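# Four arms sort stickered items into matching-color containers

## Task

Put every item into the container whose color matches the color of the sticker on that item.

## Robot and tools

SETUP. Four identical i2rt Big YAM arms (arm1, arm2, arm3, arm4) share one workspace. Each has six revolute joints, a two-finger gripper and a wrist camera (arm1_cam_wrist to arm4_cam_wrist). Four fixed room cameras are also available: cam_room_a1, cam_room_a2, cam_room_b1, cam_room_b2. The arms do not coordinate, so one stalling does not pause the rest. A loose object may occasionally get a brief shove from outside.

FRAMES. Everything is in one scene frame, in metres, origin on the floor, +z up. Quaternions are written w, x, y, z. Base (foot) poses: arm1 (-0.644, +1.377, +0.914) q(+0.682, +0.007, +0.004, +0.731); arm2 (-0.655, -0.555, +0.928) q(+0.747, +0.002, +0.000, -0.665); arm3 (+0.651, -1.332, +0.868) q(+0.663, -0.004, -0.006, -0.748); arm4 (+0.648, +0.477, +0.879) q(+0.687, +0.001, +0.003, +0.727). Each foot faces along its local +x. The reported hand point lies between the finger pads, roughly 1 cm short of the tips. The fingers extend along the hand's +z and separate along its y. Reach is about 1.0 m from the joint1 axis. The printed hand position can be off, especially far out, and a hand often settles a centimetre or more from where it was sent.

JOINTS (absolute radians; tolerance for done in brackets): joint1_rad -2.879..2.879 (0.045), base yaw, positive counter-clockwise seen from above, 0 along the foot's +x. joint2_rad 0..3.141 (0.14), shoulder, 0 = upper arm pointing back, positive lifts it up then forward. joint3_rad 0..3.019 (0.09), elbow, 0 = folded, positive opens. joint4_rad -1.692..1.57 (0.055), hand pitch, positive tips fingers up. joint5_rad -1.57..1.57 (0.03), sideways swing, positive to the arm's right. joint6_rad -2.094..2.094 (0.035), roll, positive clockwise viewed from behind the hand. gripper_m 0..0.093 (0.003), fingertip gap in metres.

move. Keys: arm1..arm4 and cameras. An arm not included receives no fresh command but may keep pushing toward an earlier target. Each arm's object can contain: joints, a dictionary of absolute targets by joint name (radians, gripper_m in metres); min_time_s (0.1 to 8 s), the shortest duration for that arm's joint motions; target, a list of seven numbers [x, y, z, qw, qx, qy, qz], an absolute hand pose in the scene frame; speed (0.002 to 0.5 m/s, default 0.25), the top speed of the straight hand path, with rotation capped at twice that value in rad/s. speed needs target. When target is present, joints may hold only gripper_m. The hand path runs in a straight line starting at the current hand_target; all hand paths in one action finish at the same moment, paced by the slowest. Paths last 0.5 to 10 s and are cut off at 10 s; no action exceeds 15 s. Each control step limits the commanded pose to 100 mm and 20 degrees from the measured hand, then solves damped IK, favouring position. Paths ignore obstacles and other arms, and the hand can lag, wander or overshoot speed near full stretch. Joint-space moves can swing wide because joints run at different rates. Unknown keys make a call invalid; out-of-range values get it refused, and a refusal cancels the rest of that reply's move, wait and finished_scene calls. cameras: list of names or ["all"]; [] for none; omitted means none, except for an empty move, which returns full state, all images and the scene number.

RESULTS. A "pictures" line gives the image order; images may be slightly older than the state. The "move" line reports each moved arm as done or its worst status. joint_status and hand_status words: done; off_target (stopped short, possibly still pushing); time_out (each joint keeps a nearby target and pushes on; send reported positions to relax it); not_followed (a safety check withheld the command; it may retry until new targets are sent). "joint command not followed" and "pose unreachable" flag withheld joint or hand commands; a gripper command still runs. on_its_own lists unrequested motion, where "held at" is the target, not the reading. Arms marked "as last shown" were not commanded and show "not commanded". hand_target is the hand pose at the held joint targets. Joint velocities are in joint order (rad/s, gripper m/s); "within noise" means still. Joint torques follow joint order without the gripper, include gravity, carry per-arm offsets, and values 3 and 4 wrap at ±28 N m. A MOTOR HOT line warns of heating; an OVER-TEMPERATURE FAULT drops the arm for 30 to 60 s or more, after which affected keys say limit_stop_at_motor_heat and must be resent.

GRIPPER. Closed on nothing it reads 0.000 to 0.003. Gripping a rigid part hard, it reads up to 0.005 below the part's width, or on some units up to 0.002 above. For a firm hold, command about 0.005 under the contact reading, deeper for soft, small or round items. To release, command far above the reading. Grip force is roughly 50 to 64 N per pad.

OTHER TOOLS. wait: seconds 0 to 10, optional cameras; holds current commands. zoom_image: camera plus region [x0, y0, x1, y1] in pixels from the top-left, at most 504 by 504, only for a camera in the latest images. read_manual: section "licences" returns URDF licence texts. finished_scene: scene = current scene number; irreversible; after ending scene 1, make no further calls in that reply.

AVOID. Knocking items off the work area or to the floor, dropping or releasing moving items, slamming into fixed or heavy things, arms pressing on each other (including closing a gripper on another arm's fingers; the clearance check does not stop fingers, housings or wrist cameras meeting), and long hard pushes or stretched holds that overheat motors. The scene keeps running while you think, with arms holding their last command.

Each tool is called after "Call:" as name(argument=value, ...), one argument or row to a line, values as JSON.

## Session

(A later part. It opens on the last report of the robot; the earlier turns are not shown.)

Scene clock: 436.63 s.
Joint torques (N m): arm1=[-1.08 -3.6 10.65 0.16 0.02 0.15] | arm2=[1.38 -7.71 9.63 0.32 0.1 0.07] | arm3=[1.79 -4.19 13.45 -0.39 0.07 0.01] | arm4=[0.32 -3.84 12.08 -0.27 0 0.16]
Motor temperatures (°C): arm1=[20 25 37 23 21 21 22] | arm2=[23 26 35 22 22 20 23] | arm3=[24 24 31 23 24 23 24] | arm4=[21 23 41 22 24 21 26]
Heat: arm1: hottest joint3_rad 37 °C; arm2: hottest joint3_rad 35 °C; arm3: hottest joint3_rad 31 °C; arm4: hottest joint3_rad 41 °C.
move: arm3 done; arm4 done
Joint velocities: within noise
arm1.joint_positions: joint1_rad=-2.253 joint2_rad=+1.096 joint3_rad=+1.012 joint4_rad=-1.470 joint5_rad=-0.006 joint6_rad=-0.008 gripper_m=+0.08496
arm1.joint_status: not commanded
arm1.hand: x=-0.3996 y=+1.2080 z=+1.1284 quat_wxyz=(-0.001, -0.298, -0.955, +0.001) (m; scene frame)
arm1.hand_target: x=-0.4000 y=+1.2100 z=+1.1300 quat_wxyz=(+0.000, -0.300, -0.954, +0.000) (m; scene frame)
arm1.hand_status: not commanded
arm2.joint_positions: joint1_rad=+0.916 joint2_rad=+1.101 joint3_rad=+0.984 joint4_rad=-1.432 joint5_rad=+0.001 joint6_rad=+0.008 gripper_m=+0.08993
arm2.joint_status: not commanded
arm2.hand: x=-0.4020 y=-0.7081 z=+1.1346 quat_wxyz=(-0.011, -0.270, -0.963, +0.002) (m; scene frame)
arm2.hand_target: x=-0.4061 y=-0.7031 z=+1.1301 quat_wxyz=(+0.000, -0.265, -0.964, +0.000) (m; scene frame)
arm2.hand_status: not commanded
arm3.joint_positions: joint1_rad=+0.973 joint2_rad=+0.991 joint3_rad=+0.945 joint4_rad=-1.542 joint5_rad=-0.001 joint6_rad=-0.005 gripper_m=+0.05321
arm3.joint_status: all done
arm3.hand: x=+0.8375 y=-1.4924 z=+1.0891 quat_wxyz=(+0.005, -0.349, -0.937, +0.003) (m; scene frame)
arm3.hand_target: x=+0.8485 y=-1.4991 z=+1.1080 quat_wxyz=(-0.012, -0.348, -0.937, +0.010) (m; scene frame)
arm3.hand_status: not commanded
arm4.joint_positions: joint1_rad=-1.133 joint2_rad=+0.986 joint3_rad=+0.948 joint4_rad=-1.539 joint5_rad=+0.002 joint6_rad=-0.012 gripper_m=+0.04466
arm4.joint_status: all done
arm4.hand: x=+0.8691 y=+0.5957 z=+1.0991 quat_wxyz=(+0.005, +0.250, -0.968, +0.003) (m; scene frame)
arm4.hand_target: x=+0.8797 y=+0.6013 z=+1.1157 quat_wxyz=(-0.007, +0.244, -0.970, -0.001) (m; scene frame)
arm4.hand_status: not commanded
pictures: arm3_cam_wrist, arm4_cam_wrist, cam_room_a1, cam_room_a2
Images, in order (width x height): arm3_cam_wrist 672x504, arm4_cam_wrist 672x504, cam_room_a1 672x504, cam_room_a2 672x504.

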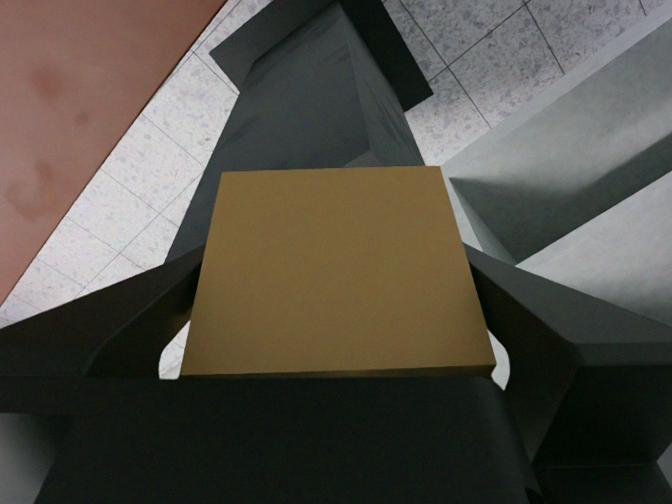

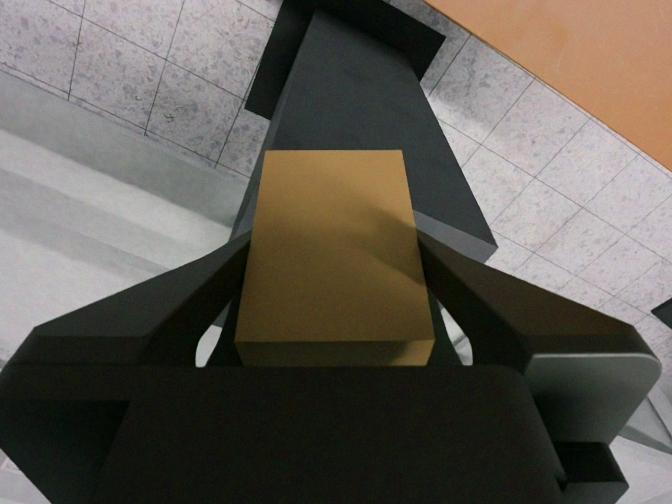

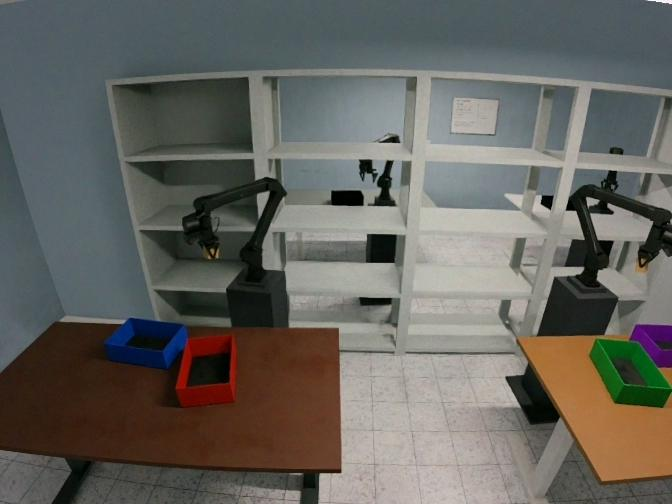

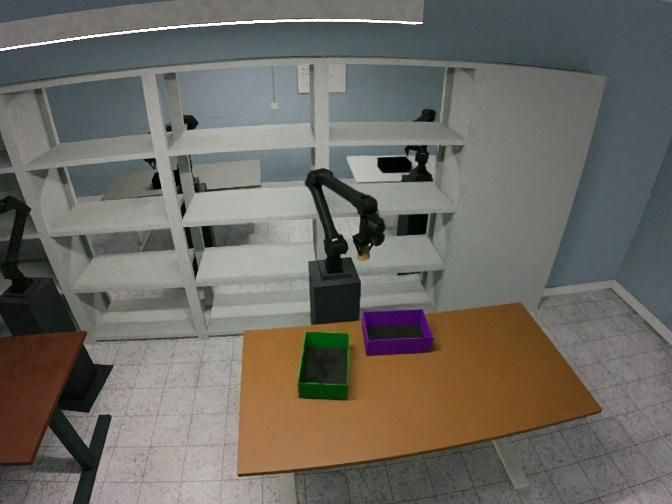

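Call:
move(
  arm3={"target":[1.137,-1.735,0.93,-0.0708,0.7035,0.7035,0.0708],"speed":0.2},
  arm4={"target":[1.0925,0.70,0.93,0.0739,0.6722,-0.7336,0.0677],"speed":0.2},
  cameras=["arm3_cam_wrist","arm4_cam_wrist","cam_room_a1","cam_room_a2"],
)

Call:
zoom_image(
  camera="cam_room_a1",
  region=[80, 250, 240, 420],
)

Call:
zoom_image(
  camera="cam_room_a2",
  region=[330, 250, 460, 380],
)

Scene clock: 445.47 s.
Joint torques (N m): arm1=[-1.08 -4.13 10.62 0.06 0 0.1] | arm2=[1.49 -7.71 9.66 0.34 0.1 0.07] | arm3=[0.09 -23.65 12.48 -0.84 -0.11 0] | arm4=[1.2 -16.79 10.11 0.02 0.24 -0.12]
Motor temperatures (°C): arm1=[20 25 37 23 21 21 22] | arm2=[23 26 35 22 22 20 23] | arm3=[24 24 32 23 24 23 24] | arm4=[21 23 41 22 24 21 26]
Heat: arm1: hottest joint3_rad 37 °C; arm2: hottest joint3_rad 35 °C; arm3: hottest joint3_rad 32 °C; arm4: hottest joint3_rad 41 °C.
move: arm3 off_target; arm4 off_target
Joint velocities: within noise
arm1, arm2: as last shown
arm3.joint_positions: joint1_rad=+0.970 joint2_rad=+2.186 joint3_rad=+1.877 joint4_rad=-1.443 joint5_rad=-0.155 joint6_rad=+0.816 gripper_m=+0.05325
arm3.joint_status: not commanded
arm3.hand: x=+1.1304 y=-1.7175 z=+0.9162 quat_wxyz=(+0.089, -0.696, -0.710, -0.068) (m; scene frame)
arm3.hand_target: x=+1.1362 y=-1.7344 z=+0.9303 quat_wxyz=(+0.070, -0.704, -0.704, -0.071) (m; scene frame)
arm3.hand_status: off_target (0.023 m and 2.4 deg from the pose sent, 0.417 m and 50.3 deg at the start)
arm4.joint_positions: joint1_rad=-1.112 joint2_rad=+1.818 joint3_rad=+1.296 joint4_rad=-1.196 joint5_rad=+0.160 joint6_rad=-0.938 gripper_m=+0.04465
arm4.joint_status: not commanded
arm4.hand: x=+1.0758 y=+0.6874 z=+0.9241 quat_wxyz=(+0.091, +0.665, -0.739, +0.063) (m; scene frame)
arm4.hand_target: x=+1.0919 y=+0.6998 z=+0.9305 quat_wxyz=(+0.074, +0.672, -0.734, +0.068) (m; scene frame)
arm4.hand_status: off_target (0.022 m and 2.3 deg from the pose sent, 0.299 m and 56.9 deg at the start)
pictures: arm3_cam_wrist, arm4_cam_wrist, cam_room_a1, cam_room_a2
Images, in order (width x height): arm3_cam_wrist 672x504, arm4_cam_wrist 672x504, cam_room_a1 672x504, cam_room_a2 672x504.

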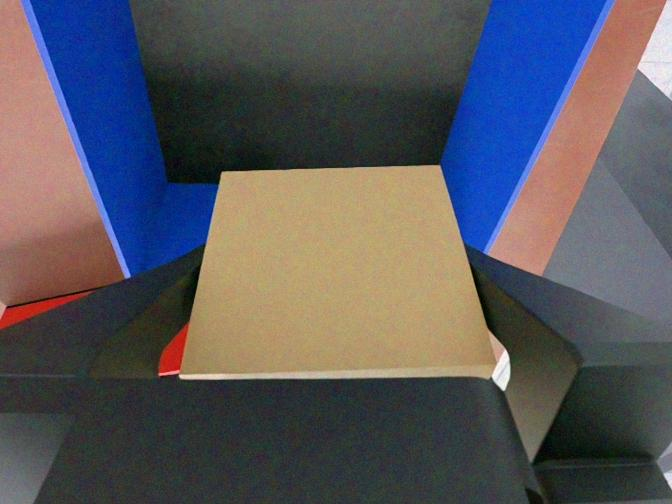

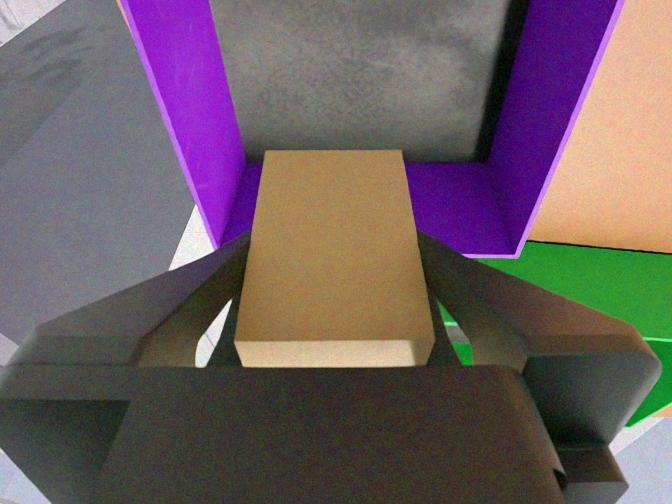

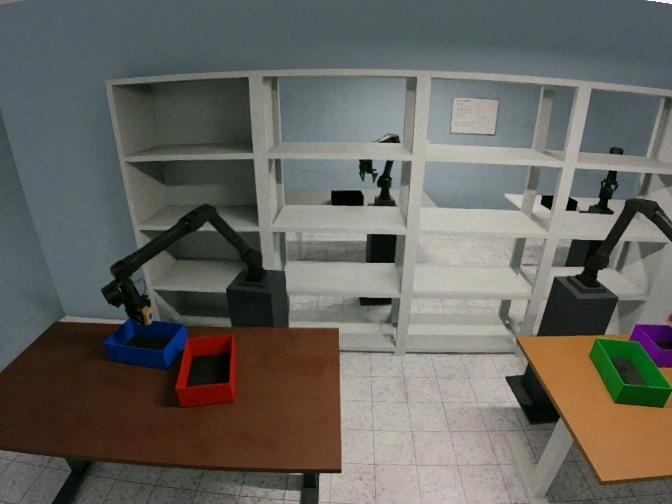

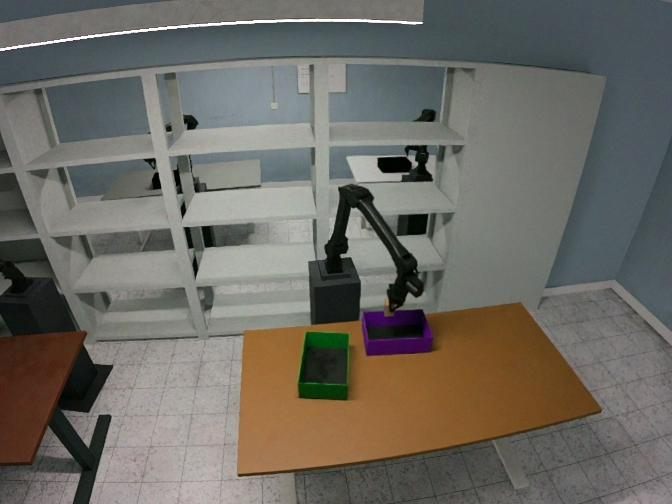

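Scaled by 2.965.

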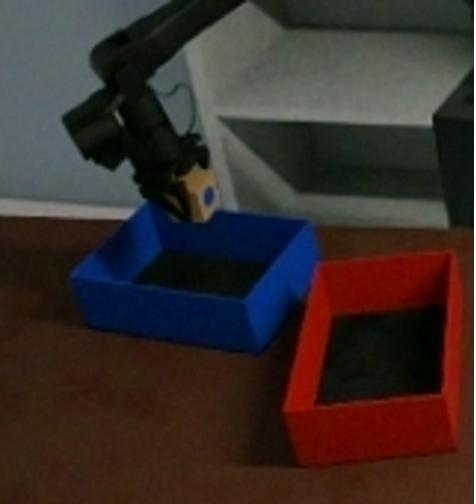

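Scaled by 3.877.

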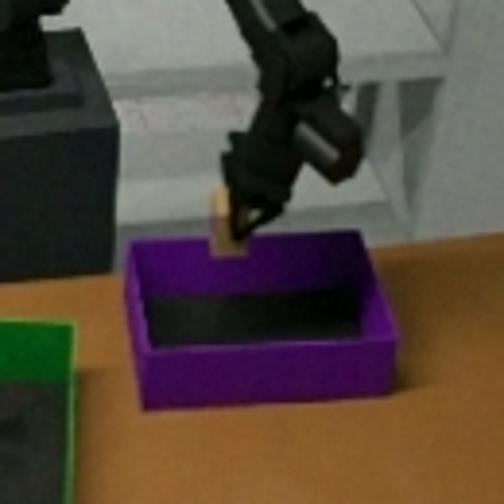

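Call:
move(
  arm3={"target":[1.140,-1.738,0.82,-0.0708,0.7035,0.7035,0.0708],"speed":0.12},
  arm4={"target":[1.1057,0.7026,0.825,0.0739,0.6722,-0.7336,0.0677],"speed":0.12},
  cameras=[],
)

Call:
move(
  arm3={"target":[1.140,-1.738,0.783,-0.0708,0.7035,0.7035,0.0708],"speed":0.08},
  arm4={"target":[1.1057,0.7026,0.79,0.0739,0.6722,-0.7336,0.0677],"speed":0.08},
  cameras=["arm3_cam_wrist","arm4_cam_wrist","cam_room_a1","cam_room_a2"],
)

Call:
zoom_image(
  camera="cam_room_a1",
  region=[80, 250, 240, 420],
)

Call:
zoom_image(
  camera="cam_room_a2",
  region=[330, 250, 460, 380],
)

Scene clock: 482.23 s.
Joint torques (N m): arm1=[-1.08 -4.31 10.58 0.24 -0.02 0.09] | arm2=[1.38 -7.77 9.63 0.32 0.1 0.06] | arm3=[0.21 -24.53 7.57 -0.02 -0.13 0.03] | arm4=[0.5 -18.43 6.83 0.1 0.27 -0.11]
Motor temperatures (°C): arm1=[20 25 37 23 21 21 22] | arm2=[23 26 35 22 22 20 23] | arm3=[24 26 32 23 24 23 25] | arm4=[21 25 41 22 24 21 27]
Heat: arm1: hottest joint3_rad 37 °C; arm2: hottest joint3_rad 35 °C; arm3: hottest joint3_rad 32 °C; arm4: hottest joint3_rad 41 °C.
move: arm3 done; arm4 done
Joint velocities: within noise
arm1, arm2: as last shown
arm3.joint_positions: joint1_rad=+0.970 joint2_rad=+2.313 joint3_rad=+1.854 joint4_rad=-1.258 joint5_rad=-0.155 joint6_rad=+0.817 gripper_m=+0.05325
arm3.joint_status: not commanded
arm3.hand: x=+1.1448 y=-1.7313 z=+0.8249 quat_wxyz=(+0.071, -0.696, -0.711, -0.069) (m; scene frame)
arm3.hand_target: x=+1.1399 y=-1.7378 z=+0.8200 quat_wxyz=(+0.071, -0.703, -0.704, -0.071) (m; scene frame)
arm3.hand_status: done (0.010 m and 1.2 deg from the pose sent, 0.099 m and 2.3 deg at the start)
arm4.joint_positions: joint1_rad=-1.112 joint2_rad=+2.002 joint3_rad=+1.296 joint4_rad=-0.979 joint5_rad=+0.161 joint6_rad=-0.946 gripper_m=+0.04465
arm4.joint_status: not commanded
arm4.hand: x=+1.1004 y=+0.7012 z=+0.8303 quat_wxyz=(+0.076, +0.668, -0.738, +0.066) (m; scene frame)
arm4.hand_target: x=+1.1056 y=+0.7026 z=+0.8251 quat_wxyz=(+0.074, +0.672, -0.734, +0.068) (m; scene frame)
arm4.hand_status: done (0.008 m and 0.7 deg from the pose sent, 0.105 m and 2.3 deg at the start)
pictures: none
No camera images: "cameras" was empty.

Scene clock: 483.27 s.
Joint torques (N m): arm1=[-1.79 -4.42 10.67 0.17 0 0.14] | arm2=[1.49 -7.82 9.65 0.32 0.11 0.06] | arm3=[0.03 -24.41 7.39 -0.02 -0.12 0.03] | arm4=[0.62 -19.14 5.86 0.23 0.27 -0.07]
Motor temperatures (°C): arm1=[20 25 37 23 21 21 22] | arm2=[23 26 35 22 22 20 23] | arm3=[24 26 32 23 24 23 25] | arm4=[21 25 40 22 24 21 27]
Heat: arm1: hottest joint3_rad 37 °C; arm2: hottest joint3_rad 35 °C; arm3: hottest joint3_rad 32 °C; arm4: hottest joint3_rad 40 °C.
move: arm3 done; arm4 done
Joint velocities: within noise
arm1, arm2: as last shown
arm3.joint_positions: joint1_rad=+0.970 joint2_rad=+2.362 joint3_rad=+1.841 joint4_rad=-1.194 joint5_rad=-0.155 joint6_rad=+0.818 gripper_m=+0.05325
arm3.joint_status: not commanded
arm3.hand: x=+1.1450 y=-1.7320 z=+0.7883 quat_wxyz=(+0.071, -0.696, -0.711, -0.069) (m; scene frame)
arm3.hand_target: x=+1.1400 y=-1.7379 z=+0.7831 quat_wxyz=(+0.071, -0.704, -0.704, -0.071) (m; scene frame)
arm3.hand_status: done (0.009 m and 1.2 deg from the pose sent, 0.043 m and 1.2 deg at the start)
arm4.joint_positions: joint1_rad=-1.112 joint2_rad=+2.063 joint3_rad=+1.296 joint4_rad=-0.907 joint5_rad=+0.161 joint6_rad=-0.946 gripper_m=+0.04465
arm4.joint_status: not commanded
arm4.hand: x=+1.1055 y=+0.7040 z=+0.7989 quat_wxyz=(+0.070, +0.668, -0.738, +0.067) (m; scene frame)
arm4.hand_target: x=+1.1056 y=+0.7026 z=+0.7901 quat_wxyz=(+0.074, +0.672, -0.734, +0.068) (m; scene frame)
arm4.hand_status: done (0.009 m and 0.8 deg from the pose sent, 0.041 m and 0.8 deg at the start)
pictures: arm3_cam_wrist, arm4_cam_wrist, cam_room_a1, cam_room_a2
Images, in order (width x height): arm3_cam_wrist 672x504, arm4_cam_wrist 672x504, cam_room_a1 672x504, cam_room_a2 672x504.

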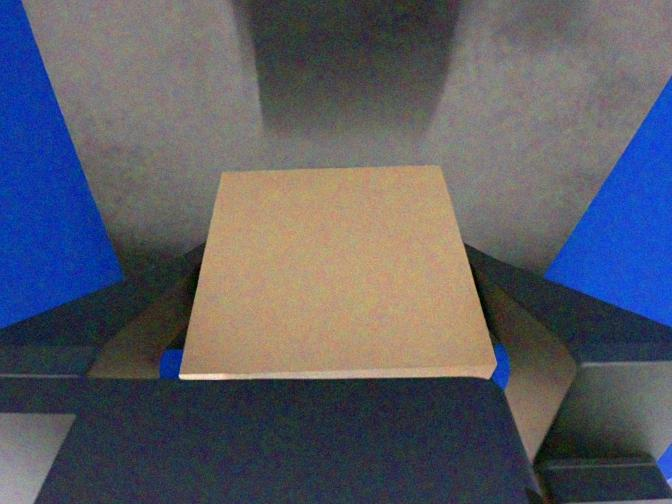

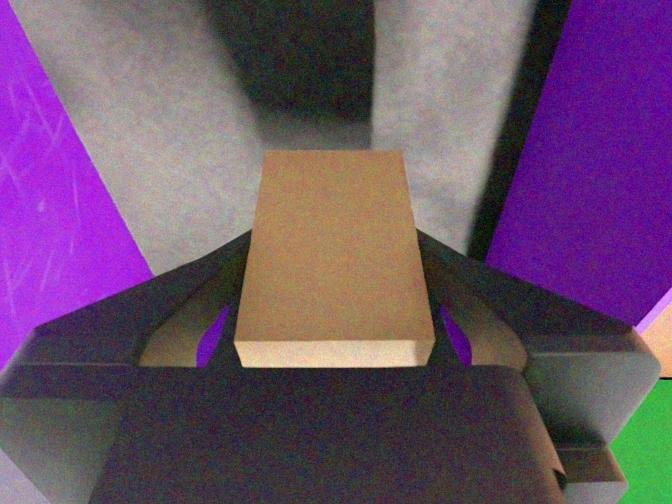

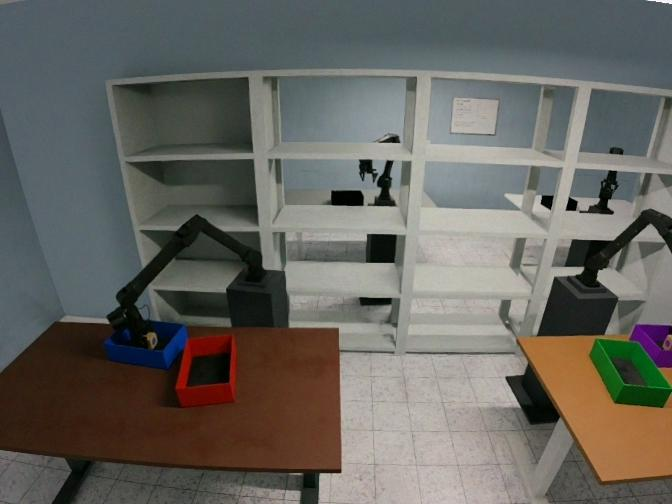

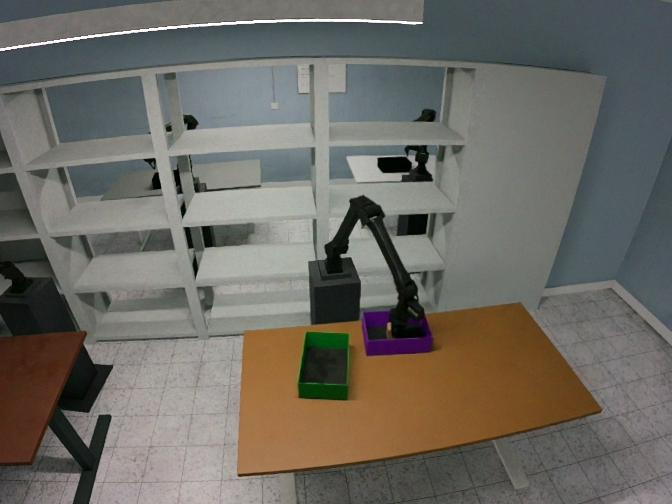

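Scaled by 2.965.

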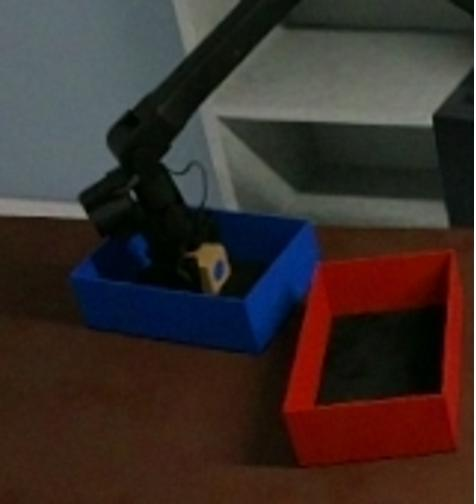

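Scaled by 3.877.

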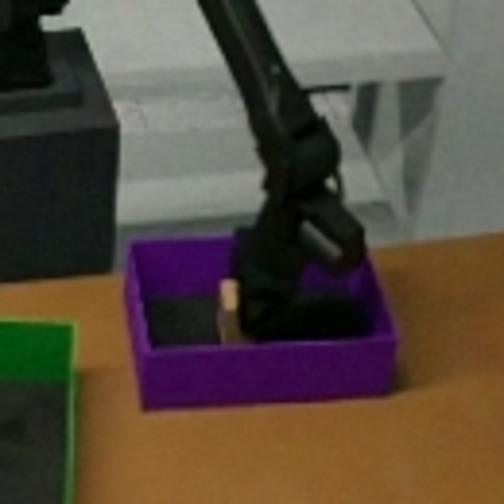

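Call:
move(
  arm3={"target":[1.132,-1.733,0.758,-0.0708,0.7035,0.7035,0.0708],"speed":0.06},
  arm4={"target":[1.094,0.697,0.766,0.0739,0.6722,-0.7336,0.0677],"speed":0.06},
  cameras=[],
)

Call:
move(
  arm3={"target":[1.132,-1.733,0.747,-0.0708,0.7035,0.7035,0.0708],"speed":0.04},
  arm4={"target":[1.094,0.697,0.755,0.0739,0.6722,-0.7336,0.0677],"speed":0.04},
  cameras=["arm3_cam_wrist","arm4_cam_wrist","cam_room_a1","cam_room_a2"],
)

Call:
zoom_image(
  camera="cam_room_a1",
  region=[100, 310, 200, 380],
)

Call:
zoom_image(
  camera="cam_room_a2",
  region=[350, 290, 450, 370],
)

Scene clock: 493.90 s.
Joint torques (N m): arm1=[-1.14 -4.31 10.63 0.2 -0.04 0.12] | arm2=[1.44 -7.77 9.66 0.29 0.11 0.06] | arm3=[0.09 -23.36 6.83 -0.01 -0.11 0] | arm4=[0.97 -18.2 5.3 0.24 0.24 -0.07]
Motor temperatures (°C): arm1=[20 25 37 23 21 21 21] | arm2=[23 26 35 22 22 20 23] | arm3=[24 26 32 23 24 23 25] | arm4=[21 25 39 22 24 21 27]
Heat: arm1: hottest joint3_rad 37 °C; arm2: hottest joint3_rad 35 °C; arm3: hottest joint3_rad 32 °C; arm4: hottest joint3_rad 39 °C.
move: arm3 off_target; arm4 off_target
Joint velocities: within noise
arm1, arm2: as last shown
arm3.joint_positions: joint1_rad=+0.970 joint2_rad=+2.369 joint3_rad=+1.796 joint4_rad=-1.132 joint5_rad=-0.155 joint6_rad=+0.818 gripper_m=+0.05325
arm3.joint_status: not commanded
arm3.hand: x=+1.1404 y=-1.7282 z=+0.7690 quat_wxyz=(+0.065, -0.696, -0.711, -0.069) (m; scene frame)
arm3.hand_target: x=+1.1320 y=-1.7327 z=+0.7581 quat_wxyz=(+0.071, -0.704, -0.704, -0.071) (m; scene frame)
arm3.hand_status: off_target (0.015 m and 1.4 deg from the pose sent, 0.033 m and 1.2 deg at the start)
arm4.joint_positions: joint1_rad=-1.112 joint2_rad=+2.082 joint3_rad=+1.249 joint4_rad=-0.837 joint5_rad=+0.161 joint6_rad=-0.946 gripper_m=+0.04465
arm4.joint_status: not commanded
arm4.hand: x=+1.0955 y=+0.6983 z=+0.7768 quat_wxyz=(+0.068, +0.668, -0.738, +0.068) (m; scene frame)
arm4.hand_target: x=+1.0937 y=+0.6968 z=+0.7662 quat_wxyz=(+0.074, +0.672, -0.734, +0.068) (m; scene frame)
arm4.hand_status: off_target (0.011 m and 1.0 deg from the pose sent, 0.036 m and 0.9 deg at the start)
pictures: none
No camera images: "cameras" was empty.

Scene clock: 494.87 s.
Joint torques (N m): arm1=[-1.2 -4.07 10.74 0.27 0.01 0.12] | arm2=[1.49 -7.77 9.66 0.35 0.11 0.07] | arm3=[0.09 -23.71 6.74 0.02 -0.12 0] | arm4=[0.73 -17.96 5.26 0.23 0.26 -0.09]
Motor temperatures (°C): arm1=[20 25 37 23 21 21 21] | arm2=[23 26 35 22 22 20 23] | arm3=[24 26 32 23 24 23 25] | arm4=[21 25 38 22 24 21 27]
Heat: arm1: hottest joint3_rad 37 °C; arm2: hottest joint3_rad 35 °C; arm3: hottest joint3_rad 32 °C; arm4: hottest joint3_rad 38 °C.
move: arm3 off_target; arm4 off_target
Joint velocities: within noise
arm1, arm2: as last shown
arm3.joint_positions: joint1_rad=+0.970 joint2_rad=+2.386 joint3_rad=+1.796 joint4_rad=-1.115 joint5_rad=-0.155 joint6_rad=+0.818 gripper_m=+0.05325
arm3.joint_status: not commanded
arm3.hand: x=+1.1403 y=-1.7282 z=+0.7578 quat_wxyz=(+0.066, -0.696, -0.711, -0.069) (m; scene frame)
arm3.hand_target: x=+1.1320 y=-1.7327 z=+0.7472 quat_wxyz=(+0.071, -0.704, -0.704, -0.071) (m; scene frame)
arm3.hand_status: off_target (0.014 m and 1.4 deg from the pose sent, 0.024 m and 1.4 deg at the start)
arm4.joint_positions: joint1_rad=-1.112 joint2_rad=+2.102 joint3_rad=+1.249 joint4_rad=-0.815 joint5_rad=+0.161 joint6_rad=-0.946 gripper_m=+0.04465
arm4.joint_status: not commanded
arm4.hand: x=+1.0959 y=+0.6986 z=+0.7666 quat_wxyz=(+0.067, +0.668, -0.738, +0.068) (m; scene frame)
arm4.hand_target: x=+1.0937 y=+0.6968 z=+0.7552 quat_wxyz=(+0.074, +0.672, -0.734, +0.068) (m; scene frame)
arm4.hand_status: off_target (0.012 m and 1.1 deg from the pose sent, 0.022 m and 1.0 deg at the start)
pictures: arm3_cam_wrist, arm4_cam_wrist, cam_room_a1, cam_room_a2
Images, in order (width x height): arm3_cam_wrist 672x504, arm4_cam_wrist 672x504, cam_room_a1 672x504, cam_room_a2 672x504.

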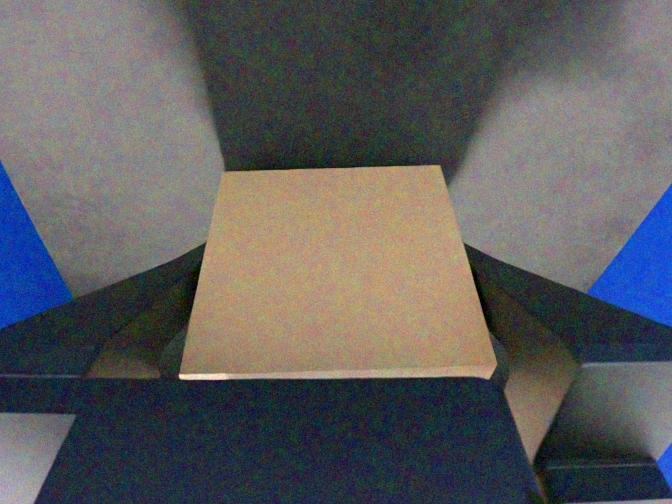

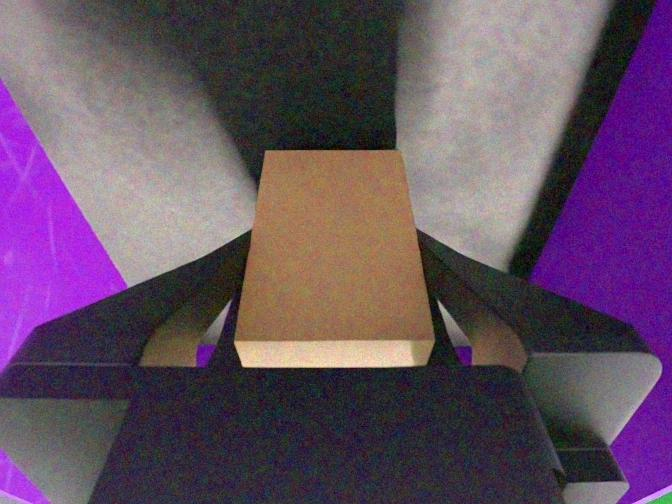

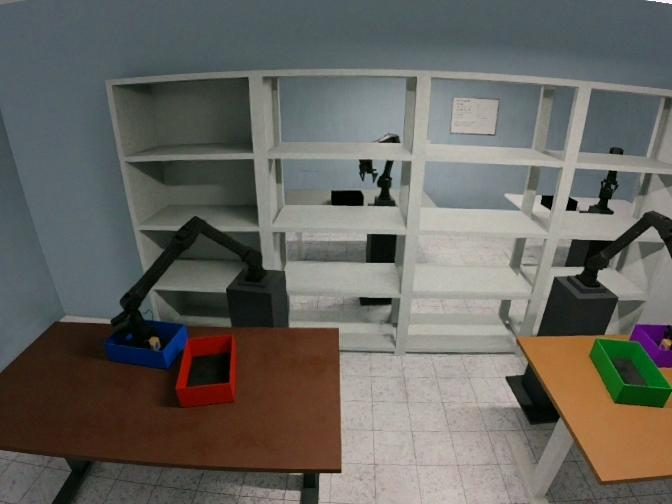

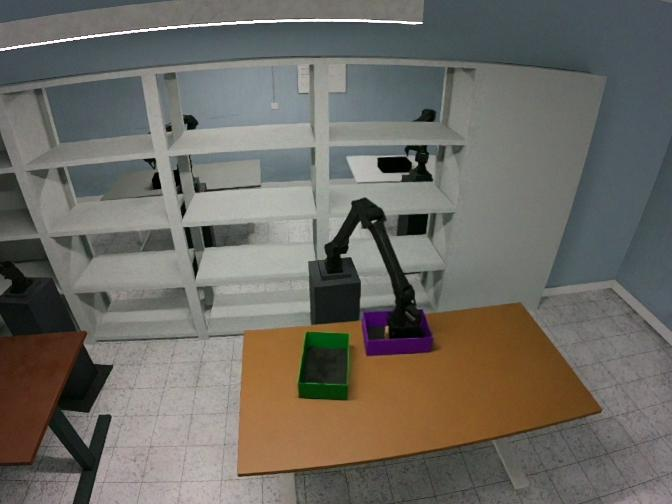

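Scaled by 5.040.

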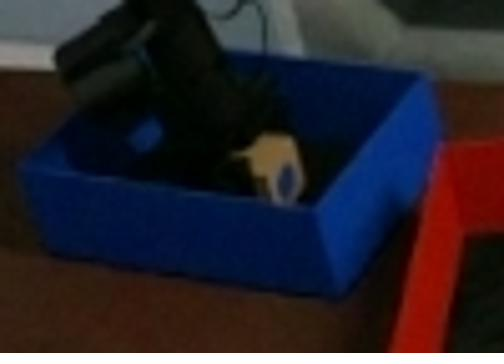

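Scaled by 5.040.

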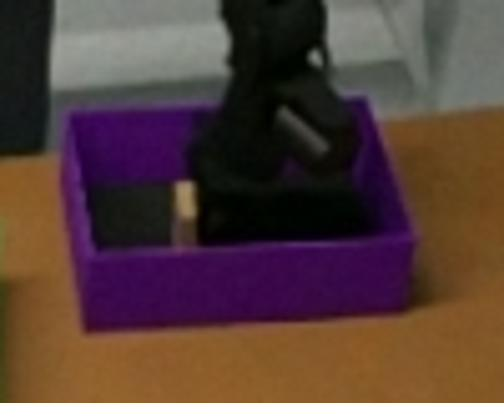

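Call:
move(
  arm3={"target":[1.132,-1.733,0.739,-0.0708,0.7035,0.7035,0.0708],"speed":0.03},
  arm4={"target":[1.094,0.697,0.748,0.0739,0.6722,-0.7336,0.0677],"speed":0.03},
  cameras=[],
)

Call:
move(
  arm3={"target":[1.132,-1.733,0.734,-0.0708,0.7035,0.7035,0.0708],"speed":0.03},
  arm4={"target":[1.094,0.697,0.743,0.0739,0.6722,-0.7336,0.0677],"speed":0.03},
  cameras=["arm3_cam_wrist","arm4_cam_wrist"],
)

Scene clock: 502.10 s.
Joint torques (N m): arm1=[-1.73 -3.55 10.66 0.34 0.01 0.15] | arm2=[1.49 -7.82 9.65 0.34 0.1 0.06] | arm3=[0.15 -23.65 6.74 -0.05 -0.11 0] | arm4=[1.03 -18.02 5.31 0.28 0.23 -0.06]
Motor temperatures (°C): arm1=[20 24 37 23 21 21 21] | arm2=[23 26 35 22 22 20 23] | arm3=[24 26 32 23 24 23 25] | arm4=[21 25 37 22 24 21 27]
Heat: arm1: hottest joint3_rad 37 °C; arm2: hottest joint3_rad 35 °C; arm3: hottest joint3_rad 32 °C; arm4: hottest joint3_rad 37 °C.
move: arm3 off_target; arm4 off_target
Joint velocities: within noise
arm1, arm2: as last shown
arm3.joint_positions: joint1_rad=+0.970 joint2_rad=+2.398 joint3_rad=+1.796 joint4_rad=-1.103 joint5_rad=-0.155 joint6_rad=+0.818 gripper_m=+0.05325
arm3.joint_status: not commanded
arm3.hand: x=+1.1403 y=-1.7283 z=+0.7502 quat_wxyz=(+0.065, -0.696, -0.711, -0.069) (m; scene frame)
arm3.hand_target: x=+1.1319 y=-1.7327 z=+0.7391 quat_wxyz=(+0.071, -0.704, -0.704, -0.071) (m; scene frame)
arm3.hand_status: off_target (0.015 m and 1.4 deg from the pose sent, 0.021 m and 1.4 deg at the start)
arm4.joint_positions: joint1_rad=-1.112 joint2_rad=+2.110 joint3_rad=+1.249 joint4_rad=-0.803 joint5_rad=+0.161 joint6_rad=-0.946 gripper_m=+0.04465
arm4.joint_status: not commanded
arm4.hand: x=+1.0968 y=+0.6990 z=+0.7623 quat_wxyz=(+0.066, +0.668, -0.739, +0.068) (m; scene frame)
arm4.hand_target: x=+1.0936 y=+0.6968 z=+0.7483 quat_wxyz=(+0.074, +0.672, -0.734, +0.068) (m; scene frame)
arm4.hand_status: off_target (0.015 m and 1.2 deg from the pose sent, 0.019 m and 1.1 deg at the start)
pictures: none
No camera images: "cameras" was empty.

Scene clock: 503.07 s.
Joint torques (N m): arm1=[-1.79 -4.42 10.48 0.24 0.03 0.13] | arm2=[1.49 -7.77 9.68 0.34 0.11 0.06] | arm3=[0.09 -23.18 6.72 0.02 -0.11 0] | arm4=[0.79 -16.67 5.19 0.58 0.22 -0.05]
Motor temperatures (°C): arm1=[20 24 37 23 21 21 21] | arm2=[23 26 35 22 22 20 23] | arm3=[24 26 32 23 24 23 25] | arm4=[21 25 37 22 24 21 27]
Heat: arm1: hottest joint3_rad 37 °C; arm2: hottest joint3_rad 35 °C; arm3: hottest joint3_rad 32 °C; arm4: hottest joint3_rad 37 °C.
move: arm3 off_target; arm4 off_target
Joint velocities: within noise
arm1, arm2: as last shown
arm3.joint_positions: joint1_rad=+0.970 joint2_rad=+2.401 joint3_rad=+1.796 joint4_rad=-1.096 joint5_rad=-0.155 joint6_rad=+0.818 gripper_m=+0.05325
arm3.joint_status: not commanded
arm3.hand: x=+1.1410 y=-1.7292 z=+0.7482 quat_wxyz=(+0.063, -0.696, -0.711, -0.070) (m; scene frame)
arm3.hand_target: x=+1.1318 y=-1.7328 z=+0.7342 quat_wxyz=(+0.071, -0.704, -0.703, -0.071) (m; scene frame)
arm3.hand_status: off_target (0.017 m and 1.5 deg from the pose sent, 0.019 m and 1.4 deg at the start)
arm4.joint_positions: joint1_rad=-1.112 joint2_rad=+2.110 joint3_rad=+1.249 joint4_rad=-0.802 joint5_rad=+0.161 joint6_rad=-0.946 gripper_m=+0.04465
arm4.joint_status: not commanded
arm4.hand: x=+1.0968 y=+0.6990 z=+0.7623 quat_wxyz=(+0.065, +0.668, -0.739, +0.068) (m; scene frame)
arm4.hand_target: x=+1.0933 y=+0.6967 z=+0.7435 quat_wxyz=(+0.074, +0.672, -0.734, +0.068) (m; scene frame)
arm4.hand_status: off_target (0.020 m and 1.3 deg from the pose sent, 0.020 m and 1.3 deg at the start)
pictures: arm3_cam_wrist, arm4_cam_wrist
Images, in order (width x height): arm3_cam_wrist 672x504, arm4_cam_wrist 672x504.

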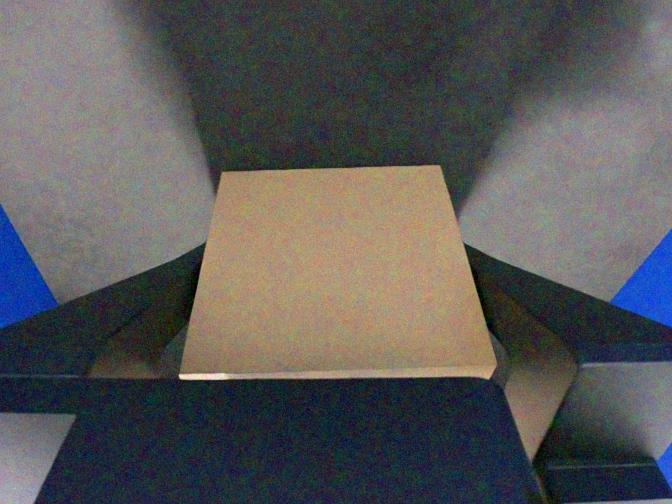

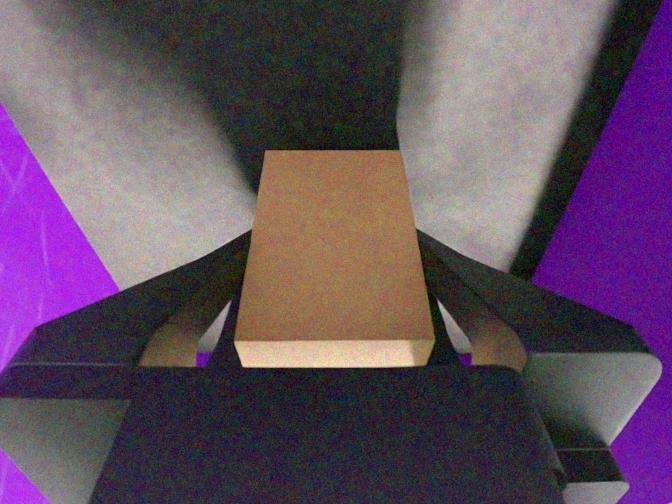

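Call:
move(
  arm3={"target":[1.132,-1.733,0.729,-0.0708,0.7035,0.7035,0.0708],"speed":0.03},
  arm4={"joints":{"gripper_m":0.07}},
  cameras=["arm4_cam_wrist"],
)

Scene clock: 507.70 s.
Joint torques (N m): arm1=[-1.2 -4.84 10.77 0.09 0.02 0.14] | arm2=[1.55 -7.77 9.63 0.34 0.1 0.06] | arm3=[0.15 -22.36 6.76 0.32 -0.1 0.01] | arm4=[1.08 -18.14 5.12 0.24 0.21 -0.09]
Motor temperatures (°C): arm1=[20 24 37 23 21 21 21] | arm2=[23 26 35 22 22 20 23] | arm3=[24 26 32 23 24 23 25] | arm4=[21 25 36 22 24 21 27]
Heat: arm1: hottest joint3_rad 37 °C; arm2: hottest joint3_rad 35 °C; arm3: hottest joint3_rad 32 °C; arm4: hottest joint3_rad 36 °C.
move: arm3 off_target; arm4 done
Joint velocities: within noise
arm1.joint_positions: joint1_rad=-2.253 joint2_rad=+1.096 joint3_rad=+1.012 joint4_rad=-1.470 joint5_rad=-0.006 joint6_rad=-0.008 gripper_m=+0.08496
arm1.joint_status: not commanded
arm1.hand: x=-0.3996 y=+1.2080 z=+1.1284 quat_wxyz=(-0.001, -0.298, -0.955, +0.001) (m; scene frame)
arm1.hand_target: x=-0.4000 y=+1.2100 z=+1.1300 quat_wxyz=(+0.000, -0.300, -0.954, +0.000) (m; scene frame)
arm1.hand_status: not commanded
arm2.joint_positions: joint1_rad=+0.916 joint2_rad=+1.101 joint3_rad=+0.984 joint4_rad=-1.432 joint5_rad=+0.001 joint6_rad=+0.008 gripper_m=+0.08993
arm2.joint_status: not commanded
arm2.hand: x=-0.4020 y=-0.7081 z=+1.1346 quat_wxyz=(-0.011, -0.270, -0.963, +0.002) (m; scene frame)
arm2.hand_target: x=-0.4061 y=-0.7031 z=+1.1301 quat_wxyz=(+0.000, -0.265, -0.964, +0.000) (m; scene frame)
arm2.hand_status: not commanded
arm3.joint_positions: joint1_rad=+0.970 joint2_rad=+2.401 joint3_rad=+1.796 joint4_rad=-1.095 joint5_rad=-0.155 joint6_rad=+0.818 gripper_m=+0.05325
arm3.joint_status: not commanded
arm3.hand: x=+1.1410 y=-1.7292 z=+0.7482 quat_wxyz=(+0.063, -0.696, -0.711, -0.070) (m; scene frame)
arm3.hand_target: x=+1.1317 y=-1.7326 z=+0.7295 quat_wxyz=(+0.071, -0.704, -0.704, -0.071) (m; scene frame)
arm3.hand_status: off_target (0.022 m and 1.5 deg from the pose sent, 0.022 m and 1.5 deg at the start)
arm4.joint_positions: joint1_rad=-1.112 joint2_rad=+2.122 joint3_rad=+1.249 joint4_rad=-0.792 joint5_rad=+0.161 joint6_rad=-0.946 gripper_m=+0.06991
arm4.joint_status: all done
arm4.hand: x=+1.0963 y=+0.6987 z=+0.7562 quat_wxyz=(+0.066, +0.668, -0.738, +0.068) (m; scene frame)
arm4.hand_target: x=+1.0933 y=+0.6967 z=+0.7436 quat_wxyz=(+0.074, +0.672, -0.734, +0.068) (m; scene frame)
arm4.hand_status: not commanded
pictures: arm4_cam_wrist
Images, in order (width x height): arm4_cam_wrist 672x504.

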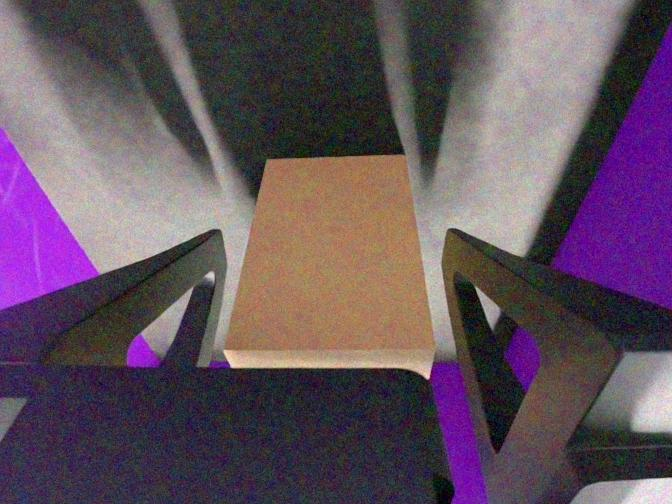

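Call:
move(
  arm3={"joints":{"gripper_m":0.085}},
  arm4={"target":[1.096,0.699,0.95,0.0739,0.6722,-0.7336,0.0677],"speed":0.12},
  cameras=["arm3_cam_wrist","arm4_cam_wrist"],
)

Call:
move(
  arm3={"target":[1.141,-1.729,0.93,-0.0708,0.7035,0.7035,0.0708],"speed":0.12},
  cameras=["arm3_cam_wrist","cam_room_a1","cam_room_a2"],
)

Call:
zoom_image(
  camera="cam_room_a1",
  region=[80, 290, 240, 420],
)

Call:
zoom_image(
  camera="cam_room_a2",
  region=[330, 270, 460, 380],
)

Scene clock: 515.83 s.
Joint torques (N m): arm1=[-1.85 -4.31 10.63 0.16 -0.01 0.13] | arm2=[1.44 -7.71 9.68 0.32 0.11 0.07] | arm3=[0.15 -22.42 6.74 0.13 -0.06 0.01] | arm4=[0.62 -19.49 9.88 -0.53 0.21 -0.09]
Motor temperatures (°C): arm1=[20 24 37 23 21 21 21] | arm2=[23 25 35 22 22 20 23] | arm3=[24 27 31 23 24 23 25] | arm4=[21 25 35 22 24 21 26]
Heat: arm1: hottest joint3_rad 37 °C; arm2: hottest joint3_rad 35 °C; arm3: hottest joint3_rad 31 °C; arm4: hottest joint3_rad 35 °C.
move: arm3 done; arm4 off_target
Joint velocities: within noise
arm1, arm2: as last shown
arm3.joint_positions: joint1_rad=+0.969 joint2_rad=+2.402 joint3_rad=+1.796 joint4_rad=-1.091 joint5_rad=-0.156 joint6_rad=+0.818 gripper_m=+0.08496
arm3.joint_status: all done
arm3.hand: x=+1.1416 y=-1.7301 z=+0.7478 quat_wxyz=(+0.061, -0.697, -0.711, -0.070) (m; scene frame)
arm3.hand_target: x=+1.1318 y=-1.7325 z=+0.7295 quat_wxyz=(+0.071, -0.704, -0.704, -0.071) (m; scene frame)
arm3.hand_status: not commanded
arm4.joint_positions: joint1_rad=-1.112 joint2_rad=+1.826 joint3_rad=+1.335 joint4_rad=-1.227 joint5_rad=+0.161 joint6_rad=-0.946 gripper_m=+0.06991
arm4.joint_status: not commanded
arm4.hand: x=+1.0830 y=+0.6913 z=+0.9329 quat_wxyz=(+0.092, +0.668, -0.736, +0.062) (m; scene frame)
arm4.hand_target: x=+1.0954 y=+0.6987 z=+0.9501 quat_wxyz=(+0.074, +0.672, -0.734, +0.068) (m; scene frame)
arm4.hand_status: off_target (0.023 m and 2.2 deg from the pose sent, 0.194 m and 1.2 deg at the start)
pictures: arm3_cam_wrist, arm4_cam_wrist
Images, in order (width x height): arm3_cam_wrist 672x504, arm4_cam_wrist 672x504.

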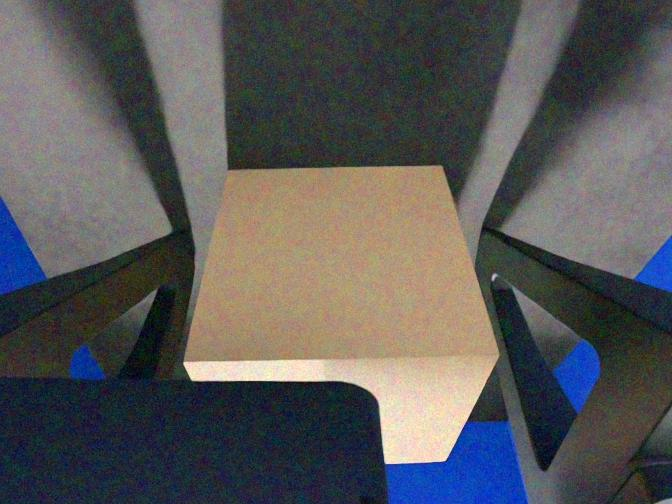

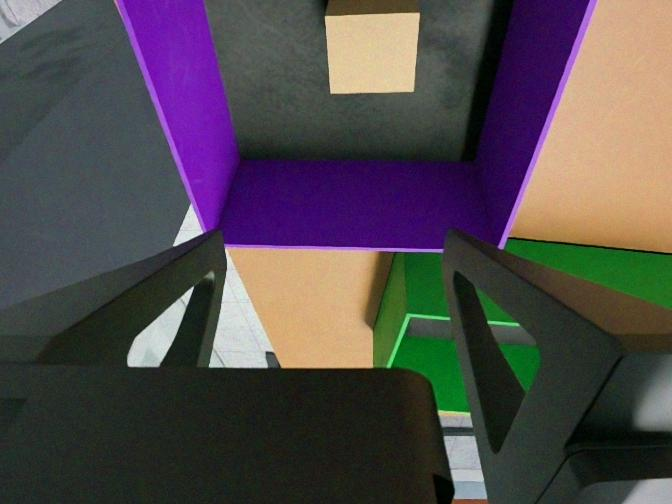

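Scene clock: 518.07 s.
Joint torques (N m): arm1=[-1.85 -4.37 10.61 0.23 0.02 0.13] | arm2=[1.44 -7.71 9.63 0.36 0.11 0.07] | arm3=[0.85 -25.05 11.6 -0.88 -0.1 0.02] | arm4=[0.56 -19.19 9.74 -0.68 0.23 -0.06]
Motor temperatures (°C): arm1=[20 24 37 23 21 21 21] | arm2=[23 25 35 22 22 20 23] | arm3=[24 27 31 23 24 23 25] | arm4=[21 25 35 22 24 21 26]
Heat: arm1: hottest joint3_rad 37 °C; arm2: hottest joint3_rad 35 °C; arm3: hottest joint3_rad 31 °C; arm4: hottest joint3_rad 35 °C.
move: arm3 off_target
Joint velocities: within noise
arm1, arm2, arm4: as last shown
arm3.joint_positions: joint1_rad=+0.969 joint2_rad=+2.196 joint3_rad=+1.882 joint4_rad=-1.441 joint5_rad=-0.157 joint6_rad=+0.826 gripper_m=+0.08496
arm3.joint_status: not commanded
arm3.hand: x=+1.1312 y=-1.7188 z=+0.9118 quat_wxyz=(+0.090, -0.700, -0.705, -0.069) (m; scene frame)
arm3.hand_target: x=+1.1404 y=-1.7285 z=+0.9303 quat_wxyz=(+0.070, -0.703, -0.704, -0.071) (m; scene frame)
arm3.hand_status: off_target (0.023 m and 2.3 deg from the pose sent, 0.182 m and 1.6 deg at the start)
pictures: arm3_cam_wrist, cam_room_a1, cam_room_a2
Images, in order (width x height): arm3_cam_wrist 672x504, cam_room_a1 672x504, cam_room_a2 672x504.

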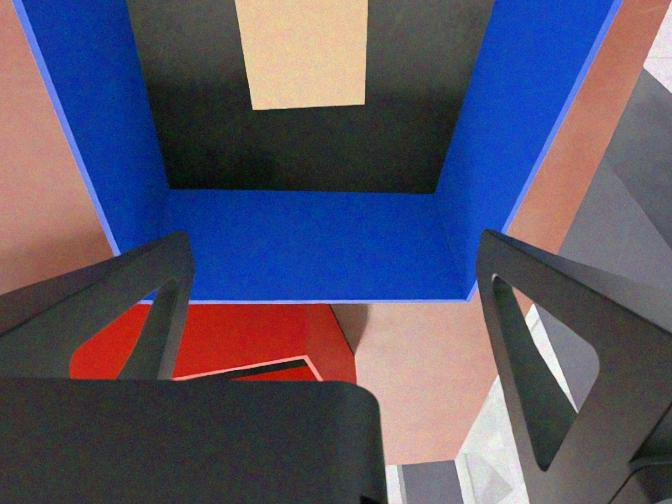

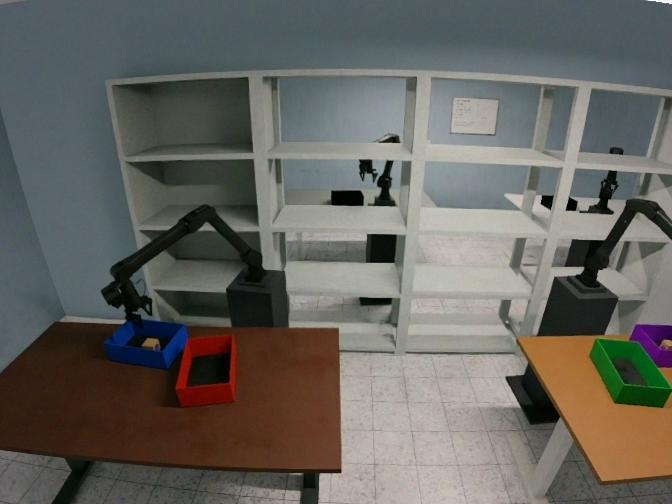

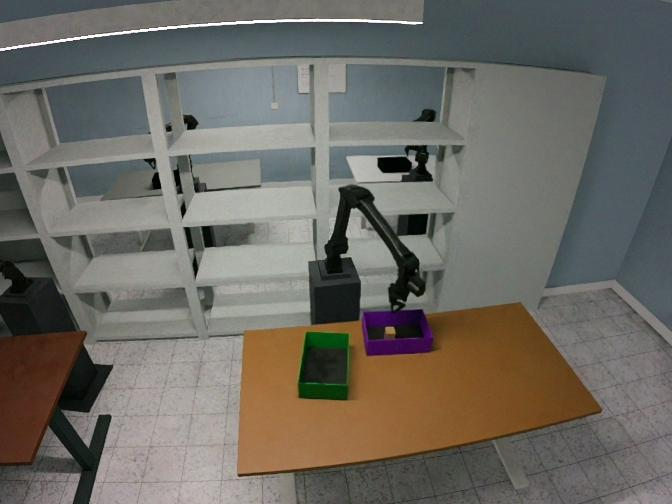

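Scaled by 3.150.

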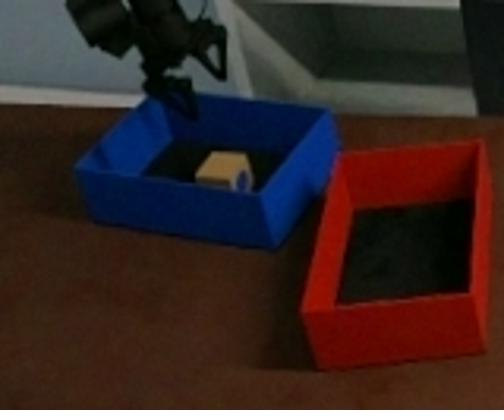

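Scaled by 3.877.

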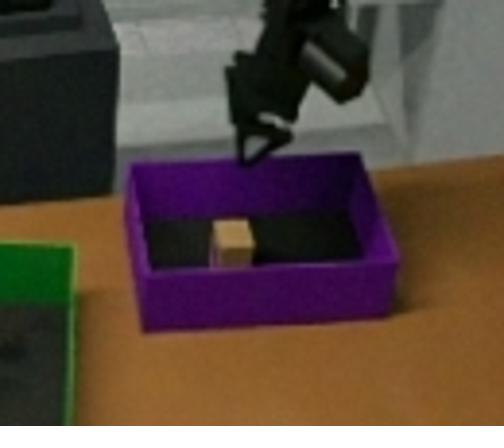

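Both items are in the matching boxes.

Call:
finished_scene(
  scene=3,
)

The scene is finished: the task was done.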